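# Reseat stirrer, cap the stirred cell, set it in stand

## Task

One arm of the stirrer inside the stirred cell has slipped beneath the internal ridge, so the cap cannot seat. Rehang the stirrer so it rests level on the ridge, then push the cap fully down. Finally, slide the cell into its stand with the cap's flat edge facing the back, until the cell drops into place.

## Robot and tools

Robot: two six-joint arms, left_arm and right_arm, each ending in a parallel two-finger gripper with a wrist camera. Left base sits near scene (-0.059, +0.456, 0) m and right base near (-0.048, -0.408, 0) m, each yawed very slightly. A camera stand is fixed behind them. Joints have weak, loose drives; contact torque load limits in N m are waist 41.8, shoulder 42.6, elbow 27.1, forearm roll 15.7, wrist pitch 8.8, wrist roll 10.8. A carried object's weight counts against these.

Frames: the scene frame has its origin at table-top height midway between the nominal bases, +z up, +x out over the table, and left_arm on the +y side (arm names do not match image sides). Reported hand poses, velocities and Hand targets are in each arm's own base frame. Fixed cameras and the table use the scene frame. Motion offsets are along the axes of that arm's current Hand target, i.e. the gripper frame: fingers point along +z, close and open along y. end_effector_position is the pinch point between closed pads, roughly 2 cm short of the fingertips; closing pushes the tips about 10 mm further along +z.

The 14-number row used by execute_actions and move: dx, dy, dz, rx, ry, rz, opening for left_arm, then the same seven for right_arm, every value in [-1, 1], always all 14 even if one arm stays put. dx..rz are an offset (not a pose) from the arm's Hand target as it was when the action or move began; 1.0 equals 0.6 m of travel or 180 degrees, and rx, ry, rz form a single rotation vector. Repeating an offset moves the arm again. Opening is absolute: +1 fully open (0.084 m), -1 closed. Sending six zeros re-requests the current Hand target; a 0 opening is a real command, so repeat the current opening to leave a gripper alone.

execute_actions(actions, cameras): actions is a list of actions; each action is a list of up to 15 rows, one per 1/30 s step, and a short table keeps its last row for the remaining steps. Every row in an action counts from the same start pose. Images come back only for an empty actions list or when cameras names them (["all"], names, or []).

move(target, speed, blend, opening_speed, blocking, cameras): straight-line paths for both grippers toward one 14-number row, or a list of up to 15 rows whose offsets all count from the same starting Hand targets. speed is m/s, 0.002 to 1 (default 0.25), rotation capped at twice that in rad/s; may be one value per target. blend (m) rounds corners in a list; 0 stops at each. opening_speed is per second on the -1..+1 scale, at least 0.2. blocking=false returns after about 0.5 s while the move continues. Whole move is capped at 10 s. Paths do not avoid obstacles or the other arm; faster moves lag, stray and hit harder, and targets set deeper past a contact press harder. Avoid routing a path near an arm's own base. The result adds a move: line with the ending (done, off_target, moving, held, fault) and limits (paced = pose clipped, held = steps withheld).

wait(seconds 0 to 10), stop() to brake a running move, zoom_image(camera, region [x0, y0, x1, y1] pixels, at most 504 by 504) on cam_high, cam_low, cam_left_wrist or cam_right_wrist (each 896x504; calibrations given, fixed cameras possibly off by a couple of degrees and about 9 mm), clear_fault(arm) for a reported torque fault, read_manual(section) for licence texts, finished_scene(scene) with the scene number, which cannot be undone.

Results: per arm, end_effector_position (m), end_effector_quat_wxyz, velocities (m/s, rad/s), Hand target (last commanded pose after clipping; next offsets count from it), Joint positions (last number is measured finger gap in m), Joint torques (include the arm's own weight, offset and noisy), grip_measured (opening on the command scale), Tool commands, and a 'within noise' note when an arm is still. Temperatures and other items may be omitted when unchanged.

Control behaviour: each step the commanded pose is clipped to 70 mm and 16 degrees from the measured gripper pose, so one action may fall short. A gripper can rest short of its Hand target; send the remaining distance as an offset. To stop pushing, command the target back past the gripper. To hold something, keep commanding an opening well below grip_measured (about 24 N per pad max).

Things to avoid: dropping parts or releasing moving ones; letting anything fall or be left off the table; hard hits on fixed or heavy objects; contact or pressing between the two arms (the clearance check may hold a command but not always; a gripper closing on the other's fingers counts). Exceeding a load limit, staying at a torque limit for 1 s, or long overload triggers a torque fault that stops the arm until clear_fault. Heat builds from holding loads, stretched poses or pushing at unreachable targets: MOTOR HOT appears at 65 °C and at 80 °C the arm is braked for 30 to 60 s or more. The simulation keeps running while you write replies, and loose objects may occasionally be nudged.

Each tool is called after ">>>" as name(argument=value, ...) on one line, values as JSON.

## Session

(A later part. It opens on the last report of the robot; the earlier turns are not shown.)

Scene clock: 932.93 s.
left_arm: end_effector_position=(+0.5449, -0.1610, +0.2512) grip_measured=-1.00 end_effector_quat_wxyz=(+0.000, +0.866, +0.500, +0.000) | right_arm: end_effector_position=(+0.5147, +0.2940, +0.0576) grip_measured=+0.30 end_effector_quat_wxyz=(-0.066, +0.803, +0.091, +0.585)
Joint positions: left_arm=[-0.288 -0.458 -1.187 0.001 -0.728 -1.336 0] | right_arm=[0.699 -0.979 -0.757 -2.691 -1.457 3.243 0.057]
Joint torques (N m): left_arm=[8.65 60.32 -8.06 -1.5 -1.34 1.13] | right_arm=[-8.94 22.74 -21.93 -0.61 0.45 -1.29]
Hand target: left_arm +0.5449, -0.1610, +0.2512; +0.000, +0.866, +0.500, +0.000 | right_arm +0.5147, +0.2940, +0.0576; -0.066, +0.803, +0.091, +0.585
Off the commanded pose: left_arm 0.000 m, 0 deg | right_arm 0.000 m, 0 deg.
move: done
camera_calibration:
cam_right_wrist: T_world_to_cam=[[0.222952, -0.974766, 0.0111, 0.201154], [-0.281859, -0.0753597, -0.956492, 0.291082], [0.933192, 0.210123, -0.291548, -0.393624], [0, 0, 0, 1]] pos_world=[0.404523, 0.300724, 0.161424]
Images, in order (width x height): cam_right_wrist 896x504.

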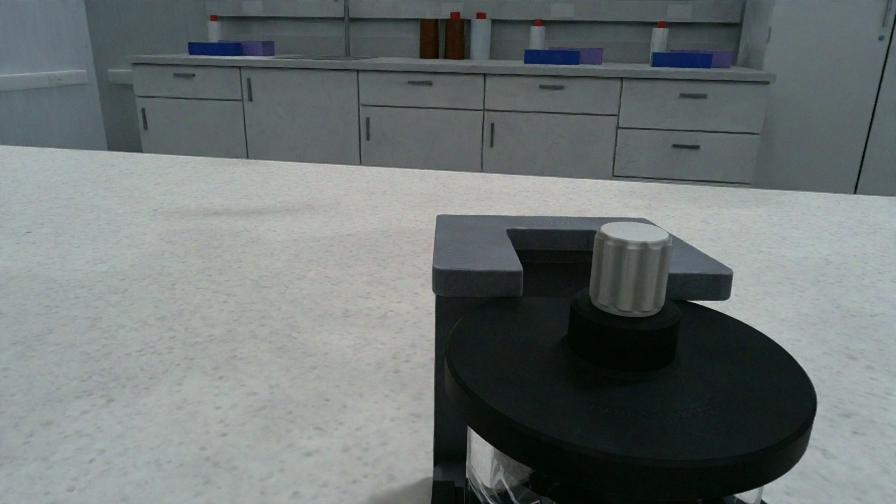

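>>> wait(seconds=0.1, cameras=["cam_low","cam_high"])

>>> zoom_image(camera="cam_low", region=[200, 220, 350, 350])

>>> zoom_image(camera="cam_high", region=[330, 140, 450, 280])

Scene clock: 939.83 s.
left_arm: end_effector_position=(+0.5449, -0.1610, +0.2512) grip_measured=-1.00 end_effector_quat_wxyz=(+0.000, +0.866, +0.500, +0.000) | right_arm: end_effector_position=(+0.5147, +0.2940, +0.0576) grip_measured=+0.30 end_effector_quat_wxyz=(-0.066, +0.803, +0.091, +0.585)
Joint positions: left_arm=[-0.288 -0.458 -1.187 0.001 -0.728 -1.336 0] | right_arm=[0.699 -0.979 -0.757 -2.691 -1.457 3.243 0.057]
Joint torques (N m): left_arm=[10.24 59.4 -8.11 -1.84 -1.43 1.06] | right_arm=[-8.02 22.31 -22.16 -0.99 0.4 -1.27]
Hand target: left_arm +0.5449, -0.1610, +0.2512; +0.000, +0.866, +0.500, +0.000 | right_arm +0.5147, +0.2940, +0.0576; -0.066, +0.803, +0.091, +0.585
Tool commands: left_gripper/opening=-1.0 right_gripper/opening=+0.0
Off the commanded pose: left_arm 0.000 m, 0 deg | right_arm 0.000 m, 0 deg.
wait: 0.10 s; at rest from the start
Images, in order (width x height): cam_high 896x504, cam_low 896x504.

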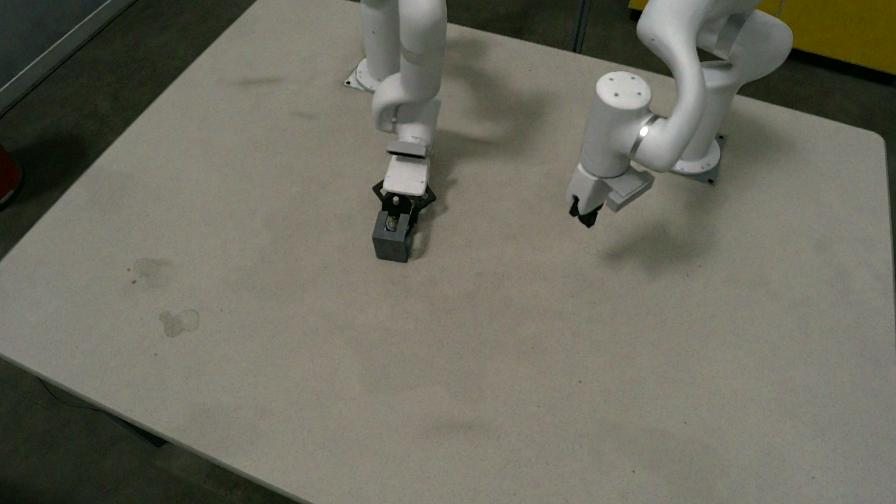

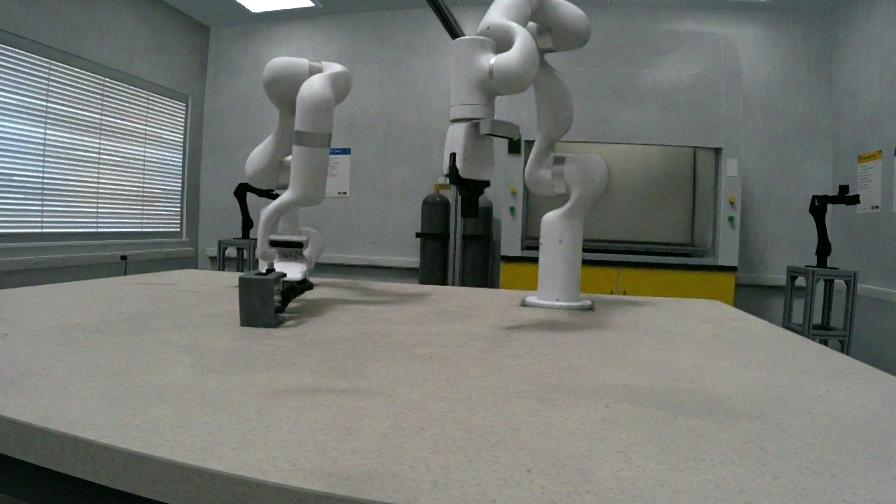

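Scaled by 3.360.

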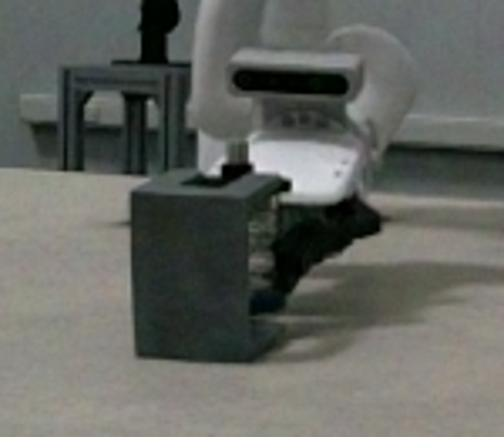

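Scaled by 3.600.

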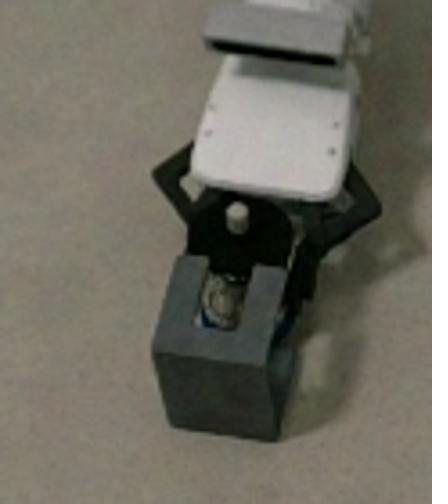

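>>> move(target=[[0,0,0,0,0,0,-1,-0.0041,0,-0.0127,0,0,0,0],[0,0,0,0,0,0,-1,-0.0065,0,-0.0118,0,0,0,0]], speed=0.03, cameras=["cam_right_wrist"])

>>> zoom_image(camera="cam_right_wrist", region=[400, 180, 850, 504])

Scene clock: 958.63 s.
left_arm: end_effector_position=(+0.5449, -0.1610, +0.2512) grip_measured=-1.00 end_effector_quat_wxyz=(+0.000, +0.866, +0.500, +0.000) | right_arm: end_effector_position=(+0.5070, +0.2922, +0.0562) grip_measured=+0.30 end_effector_quat_wxyz=(-0.066, +0.803, +0.091, +0.585)
Joint positions: left_arm=[-0.288 -0.458 -1.187 0.001 -0.728 -1.336 0] | right_arm=[0.708 -0.981 -0.742 -2.682 -1.471 3.253 0.057]
Joint torques (N m): left_arm=[7.96 59.47 -7.98 -2.16 -1.37 1.12] | right_arm=[9.09 21.79 -21.61 -1.09 -3.93 0.71]
Hand target: left_arm +0.5449, -0.1610, +0.2512; +0.000, +0.866, +0.500, +0.000 | right_arm +0.5070, +0.2923, +0.0561; -0.066, +0.803, +0.091, +0.585
Off the commanded pose: left_arm 0.000 m, 0 deg | right_arm 0.000 m, 0 deg.
move: done
camera_calibration:
cam_right_wrist: T_world_to_cam=[[0.222951, -0.974766, 0.0110996, 0.201133], [-0.28177, -0.0753389, -0.95652, 0.287304], [0.933219, 0.21013, -0.291457, -0.386525], [0, 0, 0, 1]] pos_world=[0.396823, 0.298924, 0.159924]
Images, in order (width x height): cam_right_wrist 896x504.

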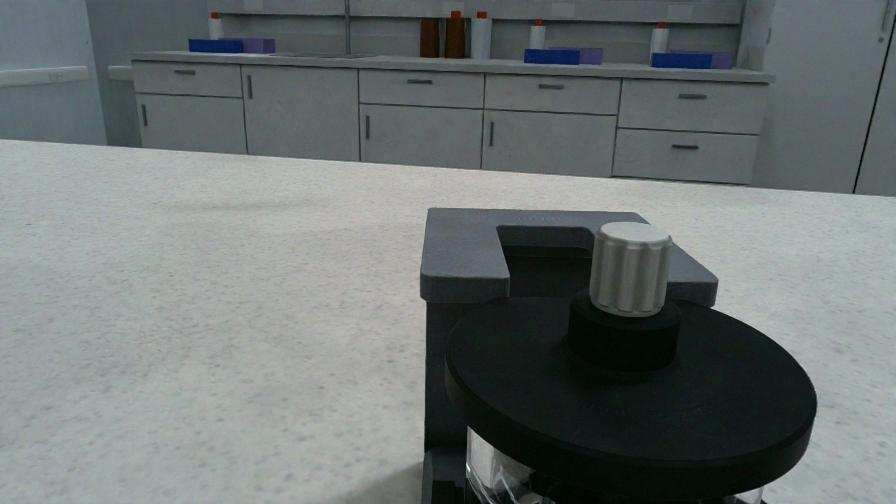

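Scaled by 1.120.

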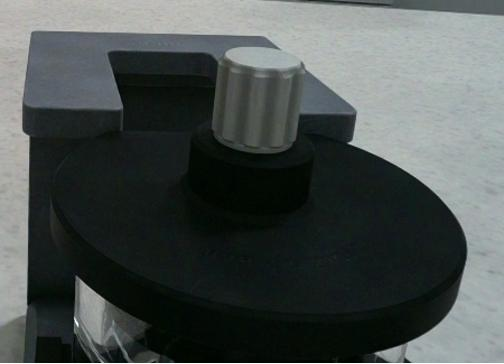

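>>> move(target=[[0,0,0,0,0,0,-1,0,-0.0067,0,-0.0079,0,0.0026,0],[0,0,0,0,0,0,-1,0.0052,-0.0067,0.0159,-0.0079,0,0.0026,0]], speed=0.03, cameras=["cam_right_wrist","cam_low"])

>>> zoom_image(camera="cam_right_wrist", region=[400, 180, 850, 504])

>>> zoom_image(camera="cam_low", region=[220, 250, 340, 350])

Scene clock: 969.53 s.
left_arm: end_effector_position=(+0.5449, -0.1610, +0.2512) grip_measured=-1.00 end_effector_quat_wxyz=(+0.000, +0.866, +0.500, +0.000) | right_arm: end_effector_position=(+0.5158, +0.2984, +0.0561) grip_measured=+0.30 end_effector_quat_wxyz=(-0.059, +0.805, +0.081, +0.585)
Joint positions: left_arm=[-0.288 -0.458 -1.187 0.001 -0.728 -1.336 0] | right_arm=[0.719 -0.986 -0.775 -2.645 -1.442 3.247 0.057]
Joint torques (N m): left_arm=[8.6 59.25 -8.11 -2.09 -1.37 1.12] | right_arm=[-7.9 22.6 -21.45 -0.71 0.39 -0.63]
Hand target: left_arm +0.5449, -0.1610, +0.2512; +0.000, +0.866, +0.500, +0.000 | right_arm +0.5158, +0.2984, +0.0561; -0.059, +0.805, +0.081, +0.585
Off the commanded pose: left_arm 0.000 m, 0 deg | right_arm 0.000 m, 0 deg.
move: done
camera_calibration:
cam_right_wrist: T_world_to_cam=[[0.19745, -0.980251, 0.0110005, 0.21999], [-0.28376, -0.0678909, -0.956489, 0.289048], [0.938346, 0.185737, -0.291561, -0.391432], [0, 0, 0, 1]] pos_world=[0.405882, 0.307973, 0.159924]
Images, in order (width x height): cam_low 896x504, cam_right_wrist 896x504.

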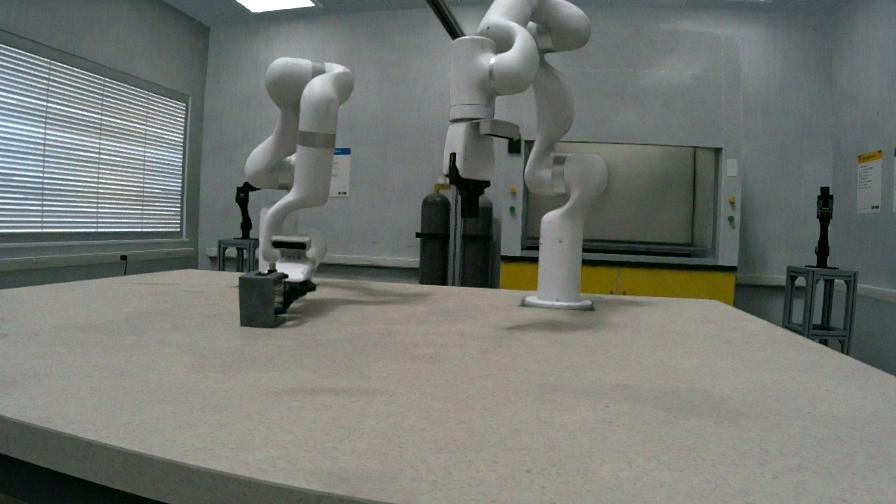

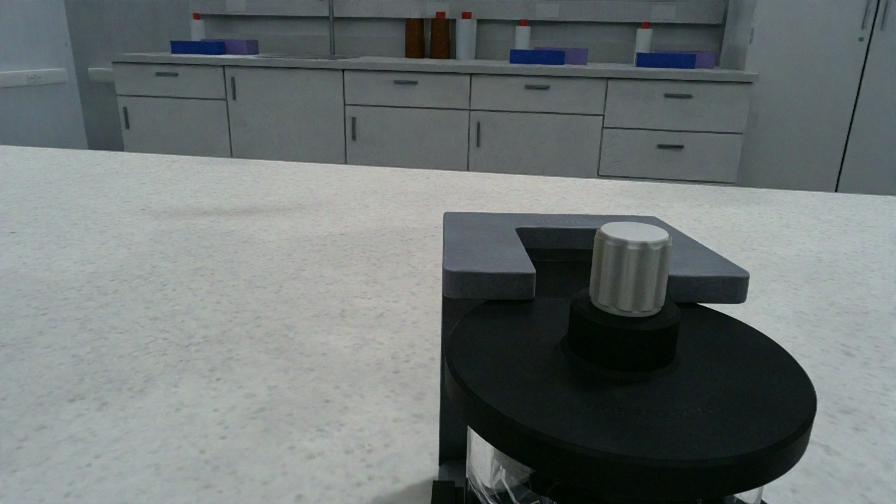

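Scaled by 1.120.

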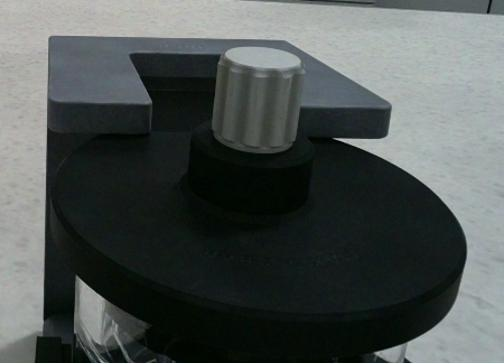

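Scaled by 4.200.

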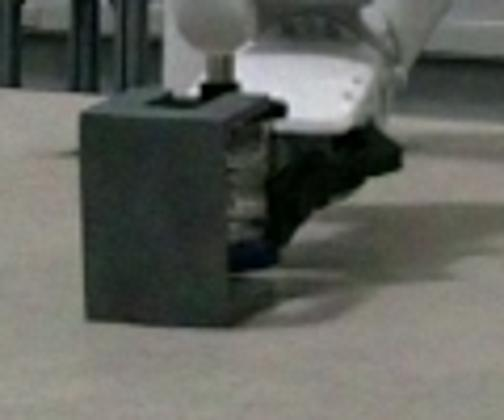

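>>> move(target=[[0,0,0,0,0,0,-1,0.0,0.0037,0,0,0,0,0],[0,0,0,0,0,0,-1,0.0062,0.0037,0.019,0,0,0,0]], speed=0.03, cameras=["cam_right_wrist","cam_low"])

>>> zoom_image(camera="cam_right_wrist", region=[400, 180, 850, 504])

>>> zoom_image(camera="cam_low", region=[220, 250, 340, 350])

Scene clock: 978.63 s.
left_arm: end_effector_position=(+0.5449, -0.1610, +0.2512) grip_measured=-1.00 end_effector_quat_wxyz=(+0.000, +0.866, +0.500, +0.000) | right_arm: end_effector_position=(+0.5280, +0.2986, +0.0562) grip_measured=+0.30 end_effector_quat_wxyz=(-0.059, +0.805, +0.081, +0.585)
Joint positions: left_arm=[-0.288 -0.458 -1.187 0.001 -0.728 -1.336 0] | right_arm=[0.699 -0.989 -0.798 -2.663 -1.427 3.234 0.057]
Joint torques (N m): left_arm=[9.63 59.07 -7.86 -1.67 -1.31 1.12] | right_arm=[-10.71 23.52 -23.37 -1.11 0.44 -1.26]
Hand target: left_arm +0.5449, -0.1610, +0.2512; +0.000, +0.866, +0.500, +0.000 | right_arm +0.5280, +0.2986, +0.0562; -0.059, +0.805, +0.081, +0.585
Off the commanded pose: left_arm 0.000 m, 0 deg | right_arm 0.000 m, 0 deg.
move: done
camera_calibration:
cam_right_wrist: T_world_to_cam=[[0.19745, -0.980251, 0.0110005, 0.217778], [-0.28376, -0.0678909, -0.956489, 0.292523], [0.938346, 0.185737, -0.291561, -0.402917], [0, 0, 0, 1]] pos_world=[0.418082, 0.308173, 0.159924]
Images, in order (width x height): cam_low 896x504, cam_right_wrist 896x504.

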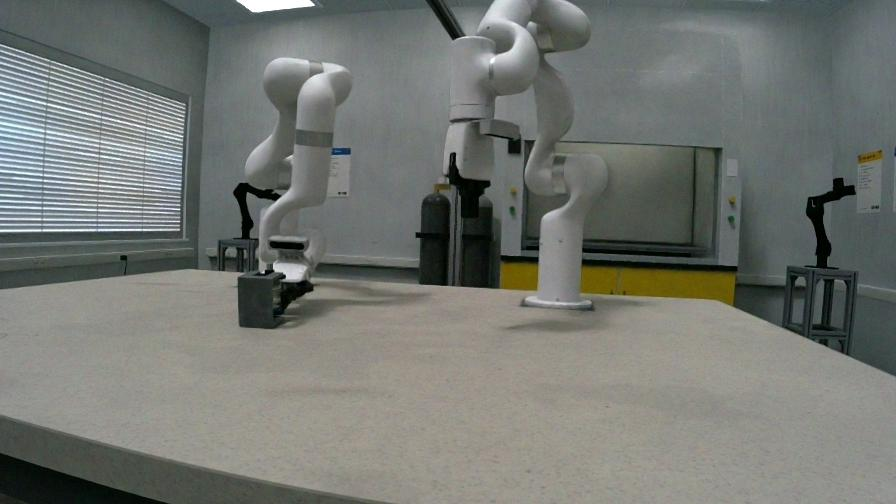

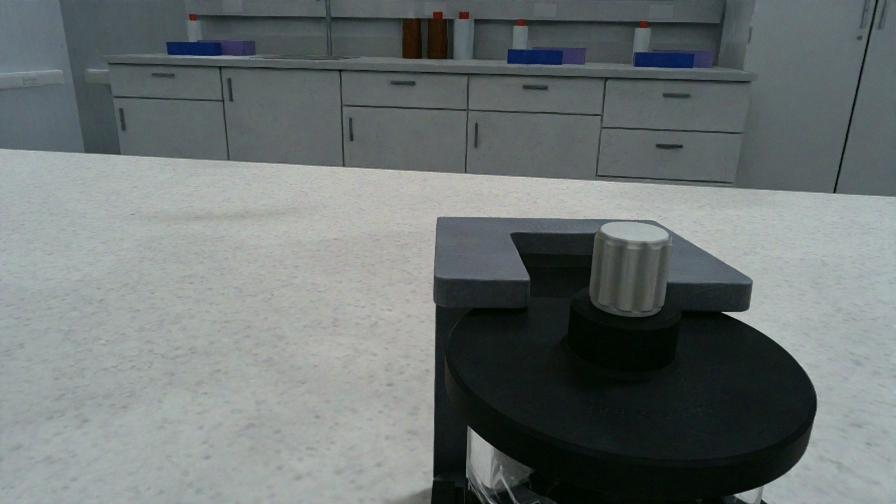

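Scaled by 1.120.

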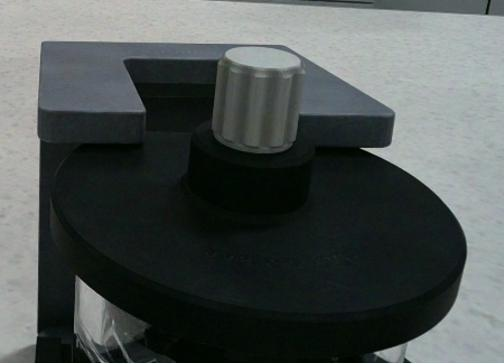

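Scaled by 4.200.

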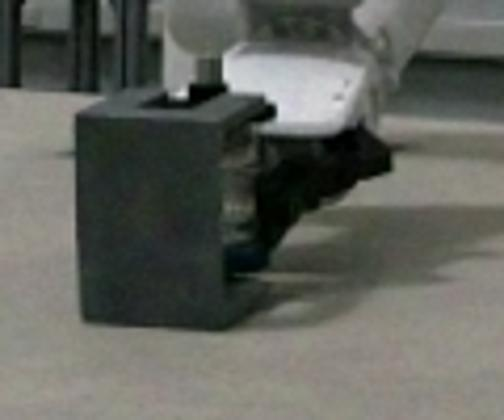

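>>> move(target=[[0,0,0,0,0,0,-1,-0.0026,0,-0.0079,0,0,0,0],[0,0,0,0,0,0,-1,-0.0005,0,-0.0086,0,0,0,0],[0,0,0,0,0,0,-1,0.0072,0,0.0151,0,0,0,0]], speed=0.03, cameras=["cam_right_wrist","cam_low"])

>>> zoom_image(camera="cam_low", region=[220, 250, 340, 350])

Scene clock: 985.07 s.
left_arm: end_effector_position=(+0.5449, -0.1610, +0.2512) grip_measured=-1.00 end_effector_quat_wxyz=(+0.000, +0.866, +0.500, +0.000) | right_arm: end_effector_position=(+0.5378, +0.3006, +0.0575) grip_measured=+0.30 end_effector_quat_wxyz=(-0.059, +0.805, +0.081, +0.585)
Joint positions: left_arm=[-0.288 -0.458 -1.187 0.001 -0.728 -1.336 0] | right_arm=[0.687 -0.99 -0.818 -2.673 -1.411 3.223 0.057]
Joint torques (N m): left_arm=[8.73 57.88 -7.92 -1.6 -1.22 1.13] | right_arm=[-9.25 24.38 -24.36 -1.38 0.34 -1.25]
Hand target: left_arm +0.5449, -0.1610, +0.2512; +0.000, +0.866, +0.500, +0.000 | right_arm +0.5378, +0.3006, +0.0575; -0.059, +0.805, +0.081, +0.585
Off the commanded pose: left_arm 0.000 m, 0 deg | right_arm 0.000 m, 0 deg.
move: done
camera_calibration:
cam_right_wrist: T_world_to_cam=[[0.19745, -0.980251, 0.0110005, 0.217808], [-0.28376, -0.0678909, -0.956489, 0.296655], [0.938346, 0.185737, -0.291561, -0.412012], [0, 0, 0, 1]] pos_world=[0.427782, 0.310173, 0.161224]
Images, in order (width x height): cam_low 896x504, cam_right_wrist 896x504.

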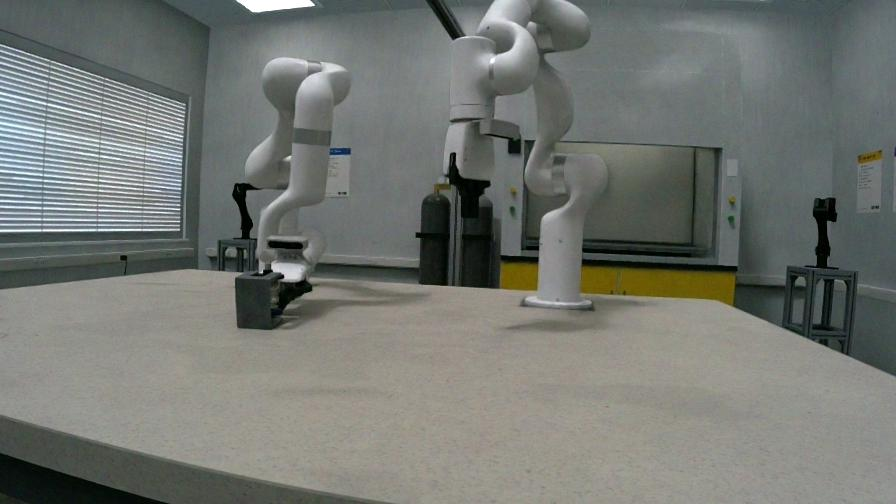

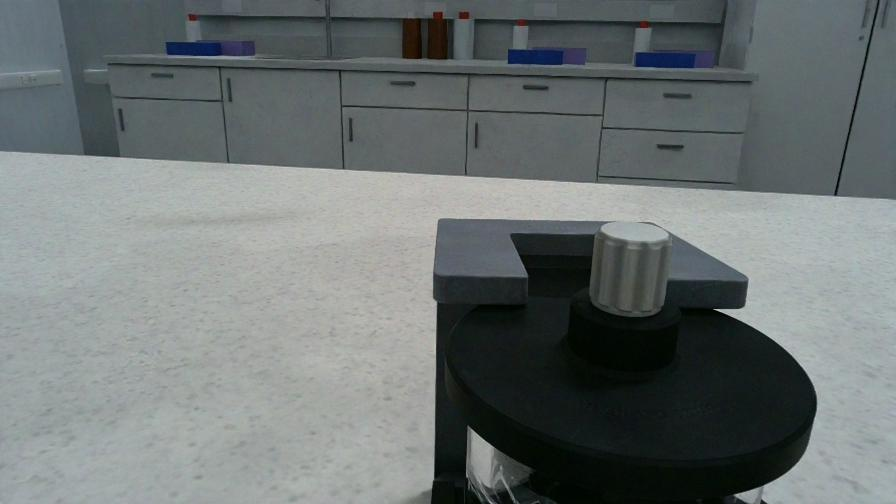

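Scaled by 4.200.

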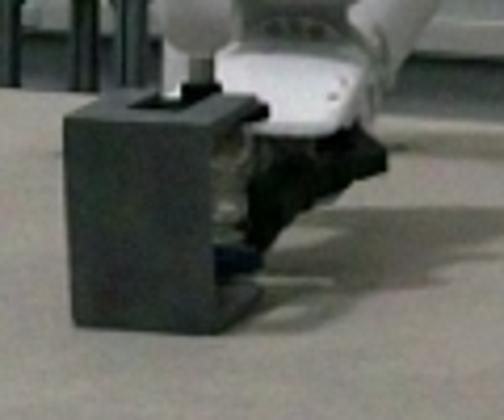

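>>> move(target=[[0,0,0,0,0,0,-1,-0.0062,0,-0.019,0,0,0,0],[0,0,0,0,0,0,-1,-0.0104,0,-0.0176,0,0,0,0]], speed=0.03, cameras=["cam_right_wrist","cam_low"])

>>> zoom_image(camera="cam_low", region=[220, 250, 340, 350])

>>> move(target=[[0,0,0,0,0,0,-1,0.0057,0,0.0175,0,0,0,0]], speed=0.03, cameras=["cam_right_wrist","cam_low"])

>>> zoom_image(camera="cam_low", region=[220, 250, 340, 350])

Scene clock: 1001.00 s.
left_arm: end_effector_position=(+0.5449, -0.1610, +0.2512) grip_measured=-1.00 end_effector_quat_wxyz=(+0.000, +0.866, +0.500, +0.000) | right_arm: end_effector_position=(+0.5261, +0.2982, +0.0548) grip_measured=+0.30 end_effector_quat_wxyz=(-0.059, +0.805, +0.081, +0.585)
Joint positions: left_arm=[-0.288 -0.458 -1.187 0.001 -0.728 -1.336 0] | right_arm=[0.702 -0.992 -0.795 -2.661 -1.432 3.237 0.057]
Joint torques (N m): left_arm=[8.36 59.46 -8.67 -1.67 -1.26 1.1] | right_arm=[9.86 24.47 -22.63 -0.76 -4.05 0.7]
Hand target: left_arm +0.5449, -0.1610, +0.2512; +0.000, +0.866, +0.500, +0.000 | right_arm +0.5261, +0.2982, +0.0548; -0.059, +0.805, +0.081, +0.585
Off the commanded pose: left_arm 0.000 m, 0 deg | right_arm 0.000 m, 0 deg.
move: done
camera_calibration:
cam_right_wrist: T_world_to_cam=[[0.197421, -0.980258, 0.0109071, 0.217823], [-0.28378, -0.0677952, -0.95649, 0.290664], [0.938346, 0.185736, -0.291562, -0.401345], [0, 0, 0, 1]] pos_world=[0.416082, 0.307773, 0.158624]
Images, in order (width x height): cam_low 896x504, cam_right_wrist 896x504.

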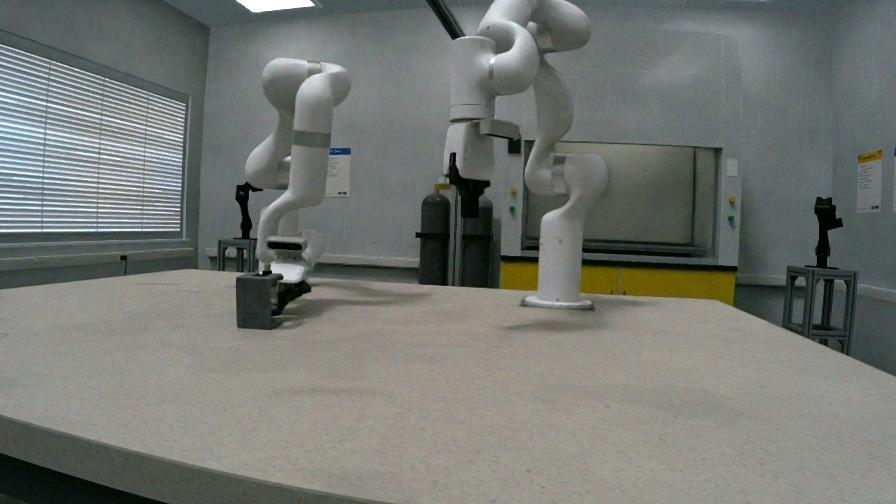

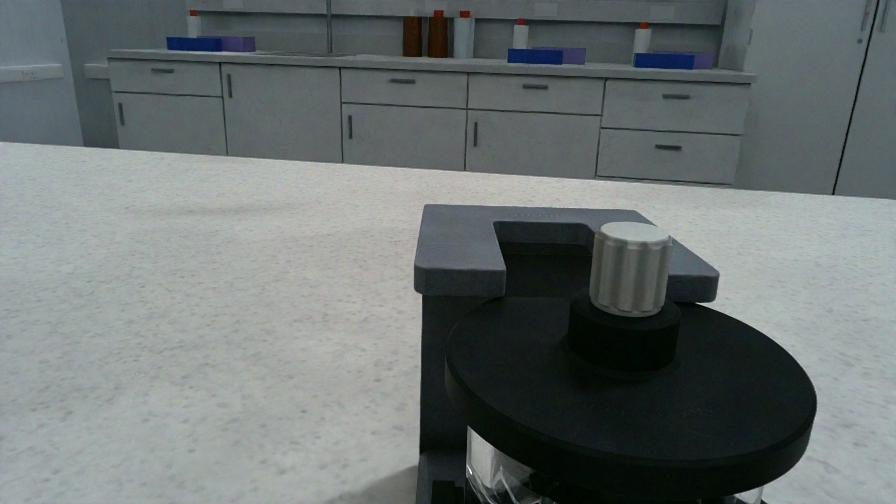

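Scaled by 4.200.

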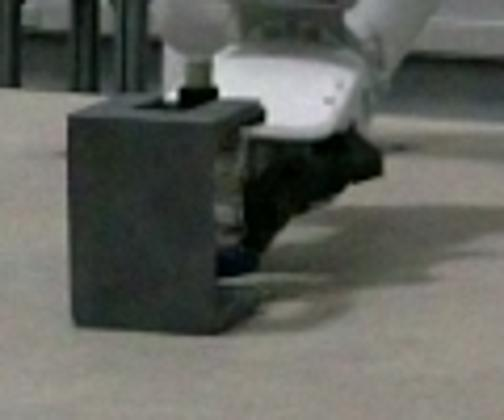

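Scene clock: 1001.77 s.
left_arm: end_effector_position=(+0.5449, -0.1610, +0.2512) grip_measured=-1.00 end_effector_quat_wxyz=(+0.000, +0.866, +0.500, +0.000) | right_arm: end_effector_position=(+0.5369, +0.3004, +0.0548) grip_measured=+0.30 end_effector_quat_wxyz=(-0.059, +0.805, +0.081, +0.585)
Joint positions: left_arm=[-0.288 -0.458 -1.187 0.001 -0.728 -1.336 0] | right_arm=[0.689 -0.997 -0.819 -2.673 -1.415 3.226 0.057]
Joint torques (N m): left_arm=[9.24 59.94 -7.98 -1.73 -1.3 0.98] | right_arm=[-8.36 24.13 -23.7 -0.97 0.41 -0.71]
Hand target: left_arm +0.5449, -0.1610, +0.2512; +0.000, +0.866, +0.500, +0.000 | right_arm +0.5369, +0.3004, +0.0548; -0.059, +0.805, +0.081, +0.585
Off the commanded pose: left_arm 0.000 m, 0 deg | right_arm 0.000 m, 0 deg.
move: done
camera_calibration:
cam_right_wrist: T_world_to_cam=[[0.19745, -0.980251, 0.0110005, 0.217819], [-0.28376, -0.0678909, -0.956489, 0.293899], [0.938346, 0.185737, -0.291561, -0.411888], [0, 0, 0, 1]] pos_world=[0.426882, 0.309973, 0.158624]
Images, in order (width x height): cam_low 896x504, cam_right_wrist 896x504.

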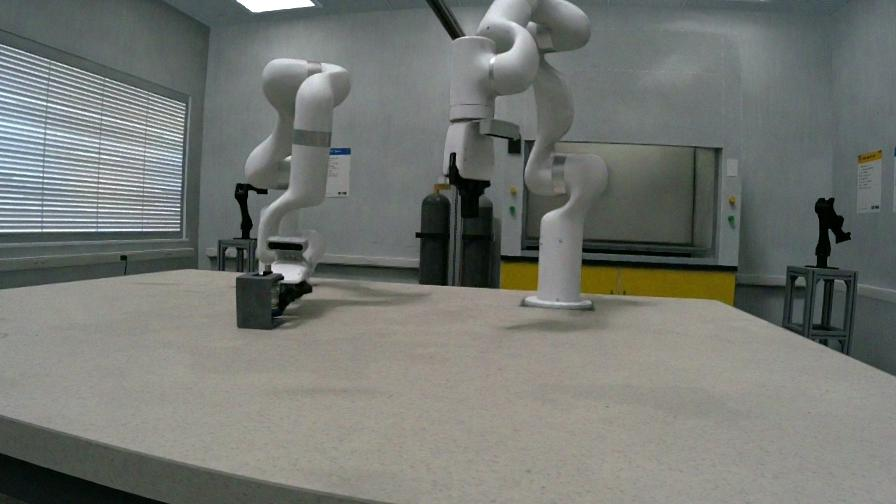

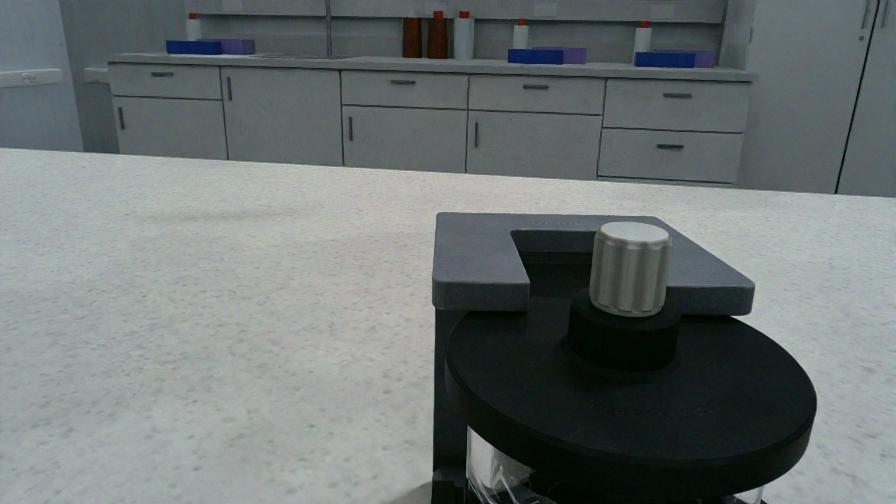

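Scaled by 4.200.

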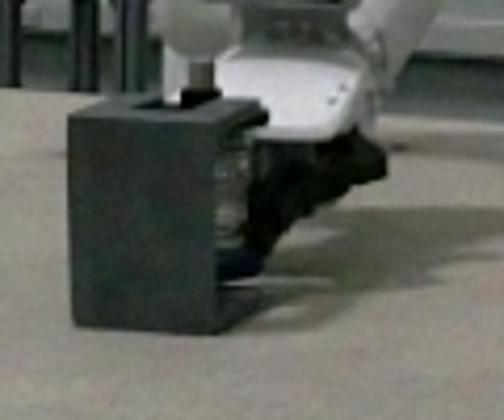

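>>> move(target=[[0,0,0,0,0,0,-1,0.0041,0,0.0127,0,0,0,0]], speed=0.03, cameras=["cam_right_wrist","cam_low"])

>>> zoom_image(camera="cam_low", region=[220, 250, 340, 350])

Scene clock: 1009.10 s.
left_arm: end_effector_position=(+0.5449, -0.1610, +0.2512) grip_measured=-1.00 end_effector_quat_wxyz=(+0.000, +0.866, +0.500, +0.000) | right_arm: end_effector_position=(+0.5447, +0.3020, +0.0548) grip_measured=+0.30 end_effector_quat_wxyz=(-0.059, +0.805, +0.081, +0.585)
Joint positions: left_arm=[-0.288 -0.458 -1.187 0.001 -0.728 -1.336 0] | right_arm=[0.679 -1 -0.837 -2.681 -1.403 3.218 0.057]
Joint torques (N m): left_arm=[8.99 59.31 -8.08 -1.72 -1.25 1.06] | right_arm=[-10.56 24.67 -24.26 -1.7 0.39 -1.34]
Hand target: left_arm +0.5449, -0.1610, +0.2512; +0.000, +0.866, +0.500, +0.000 | right_arm +0.5447, +0.3020, +0.0548; -0.059, +0.805, +0.081, +0.585
Off the commanded pose: left_arm 0.000 m, 0 deg | right_arm 0.000 m, 0 deg.
move: done
camera_calibration:
cam_right_wrist: T_world_to_cam=[[0.19745, -0.980251, 0.0110005, 0.217828], [-0.28376, -0.0678909, -0.956489, 0.296154], [0.938346, 0.185737, -0.291561, -0.419627], [0, 0, 0, 1]] pos_world=[0.434782, 0.311573, 0.158524]
Images, in order (width x height): cam_low 896x504, cam_right_wrist 896x504.

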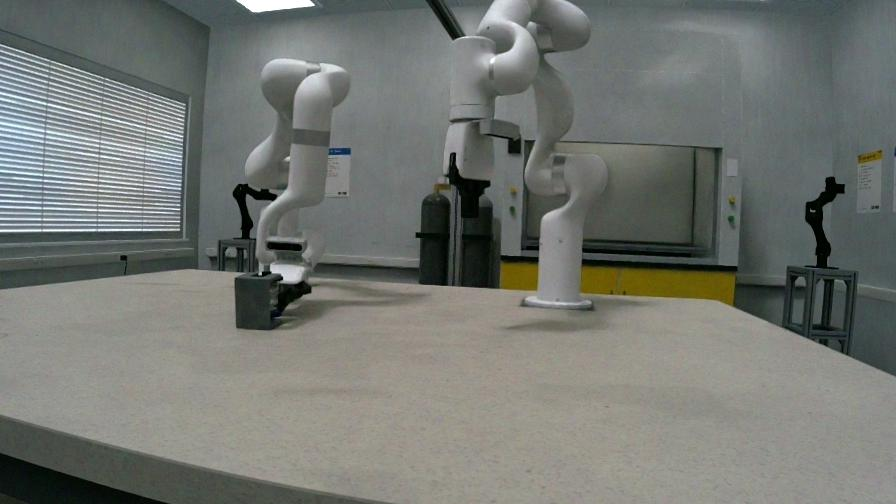

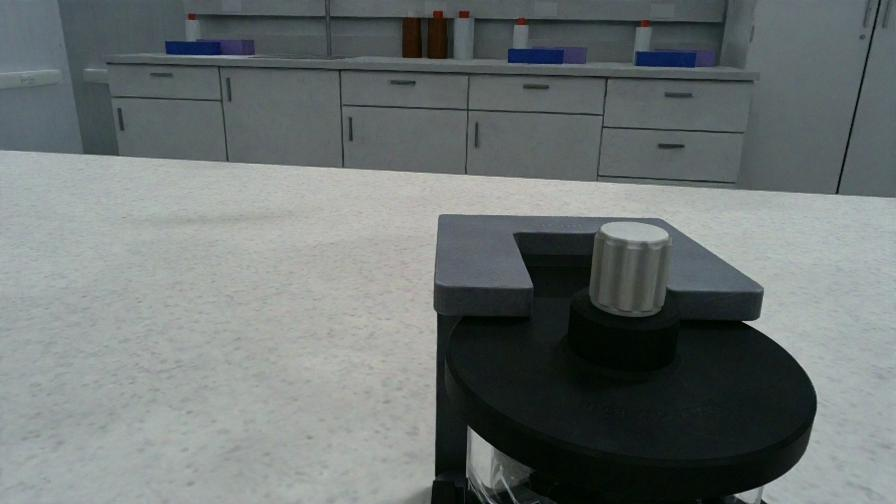

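Scaled by 4.200.

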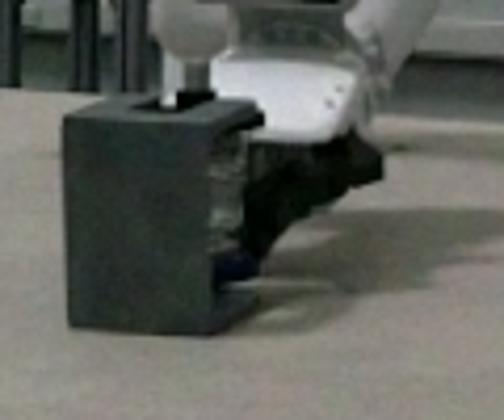

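>>> move(target=[[0,0,0,0,0,0,-1,-0.0010,0,-0.0032,0,0,0,0],[0,0,0,0,0,0,-1,0.0017,0,-0.0041,0,0,0,0],[0,0,0,0,0,0,-1,0.0068,0,0.0118,0,0,0,0]], speed=0.03, cameras=["cam_right_wrist","cam_low"])

>>> zoom_image(camera="cam_low", region=[220, 250, 340, 350])

Scene clock: 1015.83 s.
left_arm: end_effector_position=(+0.5449, -0.1610, +0.2512) grip_measured=-1.00 end_effector_quat_wxyz=(+0.000, +0.866, +0.500, +0.000) | right_arm: end_effector_position=(+0.5525, +0.3036, +0.0565) grip_measured=+0.30 end_effector_quat_wxyz=(-0.059, +0.805, +0.081, +0.585)
Joint positions: left_arm=[-0.288 -0.458 -1.187 0.001 -0.728 -1.336 0] | right_arm=[0.67 -0.999 -0.853 -2.688 -1.389 3.209 0.057]
Joint torques (N m): left_arm=[8.92 57.57 -8.21 -1.7 -1.36 0.95] | right_arm=[-9.61 25.68 -25.1 -1.45 0.41 -1.25]
Hand target: left_arm +0.5449, -0.1610, +0.2512; +0.000, +0.866, +0.500, +0.000 | right_arm +0.5526, +0.3036, +0.0565; -0.059, +0.805, +0.081, +0.585
Off the commanded pose: left_arm 0.000 m, 0 deg | right_arm 0.000 m, 0 deg.
move: done
camera_calibration:
cam_right_wrist: T_world_to_cam=[[0.19745, -0.980251, 0.0110005, 0.217837], [-0.28376, -0.0678909, -0.956489, 0.300197], [0.938346, 0.185737, -0.291561, -0.426719], [0, 0, 0, 1]] pos_world=[0.442582, 0.313173, 0.160324]
Images, in order (width x height): cam_low 896x504, cam_right_wrist 896x504.

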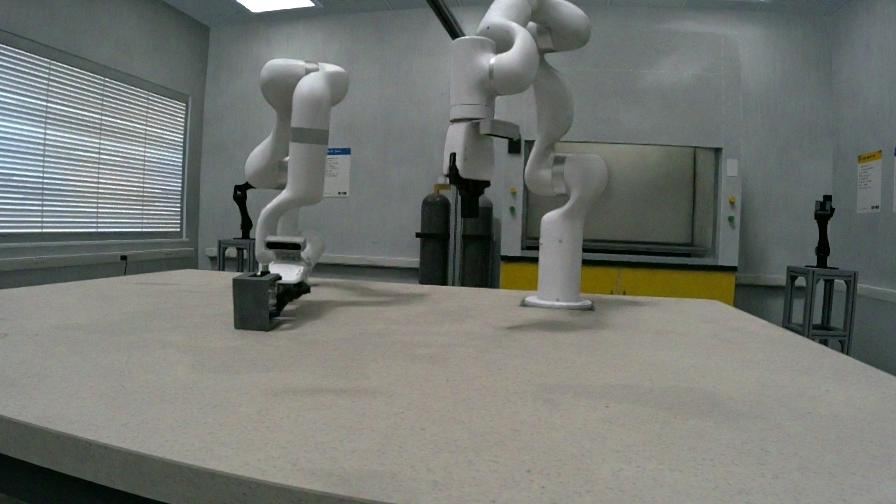

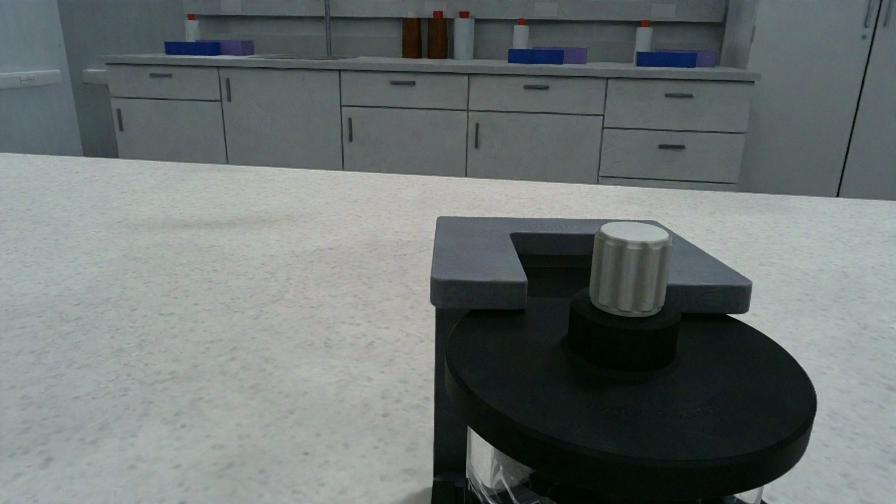

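Scaled by 4.200.

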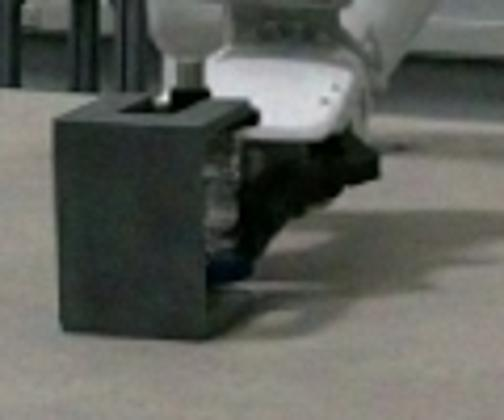

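>>> move(target=[[0,0,0,-0.613,0.164,0.613,-1,0,0,0,0,0,0,0],[-0.12,0.24,0.29,-0.613,0.164,0.613,-1,0,0,0,0,0,0,0]], speed=0.4, cameras=["all"])

Scene clock: 1040.47 s.
left_arm: end_effector_position=(+0.6338, -0.2951, +0.0771) grip_measured=-1.00 end_effector_quat_wxyz=(+0.499, +0.501, -0.500, +0.500) | right_arm: end_effector_position=(+0.5526, +0.3036, +0.0565) grip_measured=+0.30 end_effector_quat_wxyz=(-0.059, +0.805, +0.081, +0.585)
Joint positions: left_arm=[-0.08 -1.348 -1.609 1.492 1.548 -0.262 0] | right_arm=[0.67 -0.999 -0.853 -2.688 -1.389 3.209 0.057]
Joint torques (N m): left_arm=[-7.97 24.5 -26.33 -2.52 4.04 -1.15] | right_arm=[-10.38 23.74 -25.48 -1.44 0.27 -1.28]
Hand target: left_arm +0.6338, -0.2952, +0.0772; +0.500, +0.501, -0.500, +0.500 | right_arm +0.5526, +0.3036, +0.0565; -0.059, +0.805, +0.081, +0.585
Off the commanded pose: left_arm 0.000 m, 0 deg | right_arm 0.000 m, 0 deg.
move: done; limits=paced
camera_calibration:
cam_left_wrist: T_world_to_cam=[[-0.999944, -0.0105999, 0.0000966804, 0.662037], [-0.000211346, 0.0108171, -0.999941, 0.145641], [0.0105982, -0.999885, -0.0108187, -0.166592], [0, 0, 0, 1]] pos_world=[0.663796, -0.16113, 0.143766]
cam_right_wrist: T_world_to_cam=[[0.197421, -0.980258, 0.0109071, 0.217867], [-0.28378, -0.0677952, -0.95649, 0.300176], [0.938346, 0.185736, -0.291562, -0.426719], [0, 0, 0, 1]] pos_world=[0.442582, 0.313173, 0.160324]

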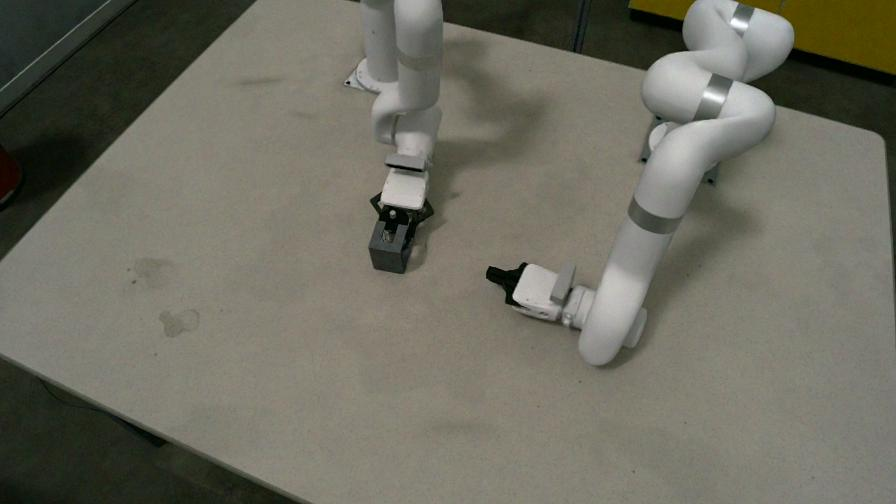

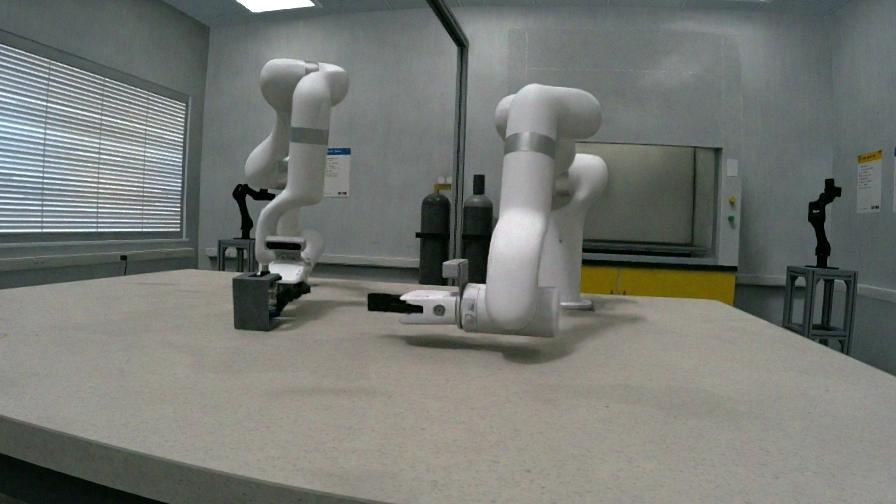

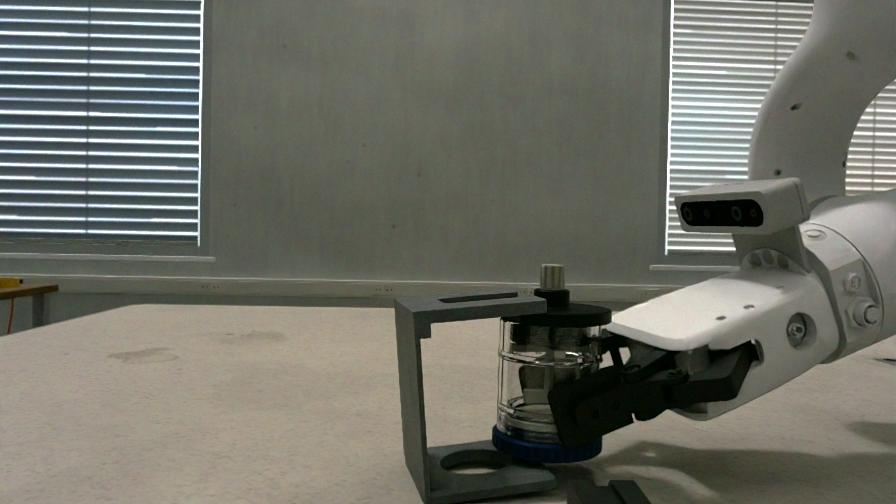

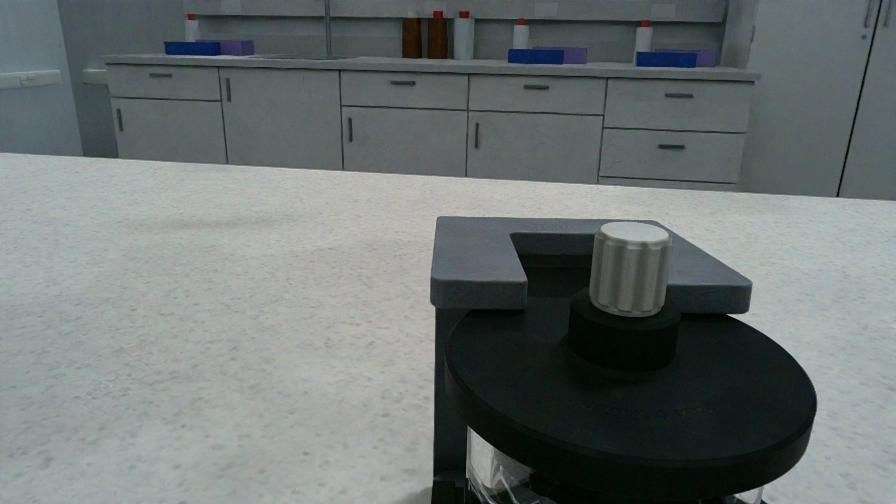

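>>> zoom_image(camera="cam_left_wrist", region=[380, 250, 640, 504])

Scaled by 1.938.

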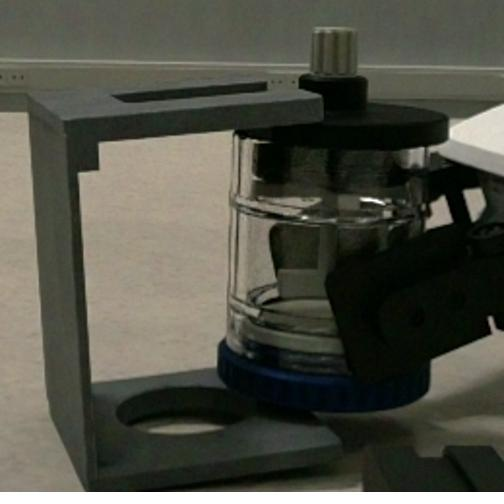

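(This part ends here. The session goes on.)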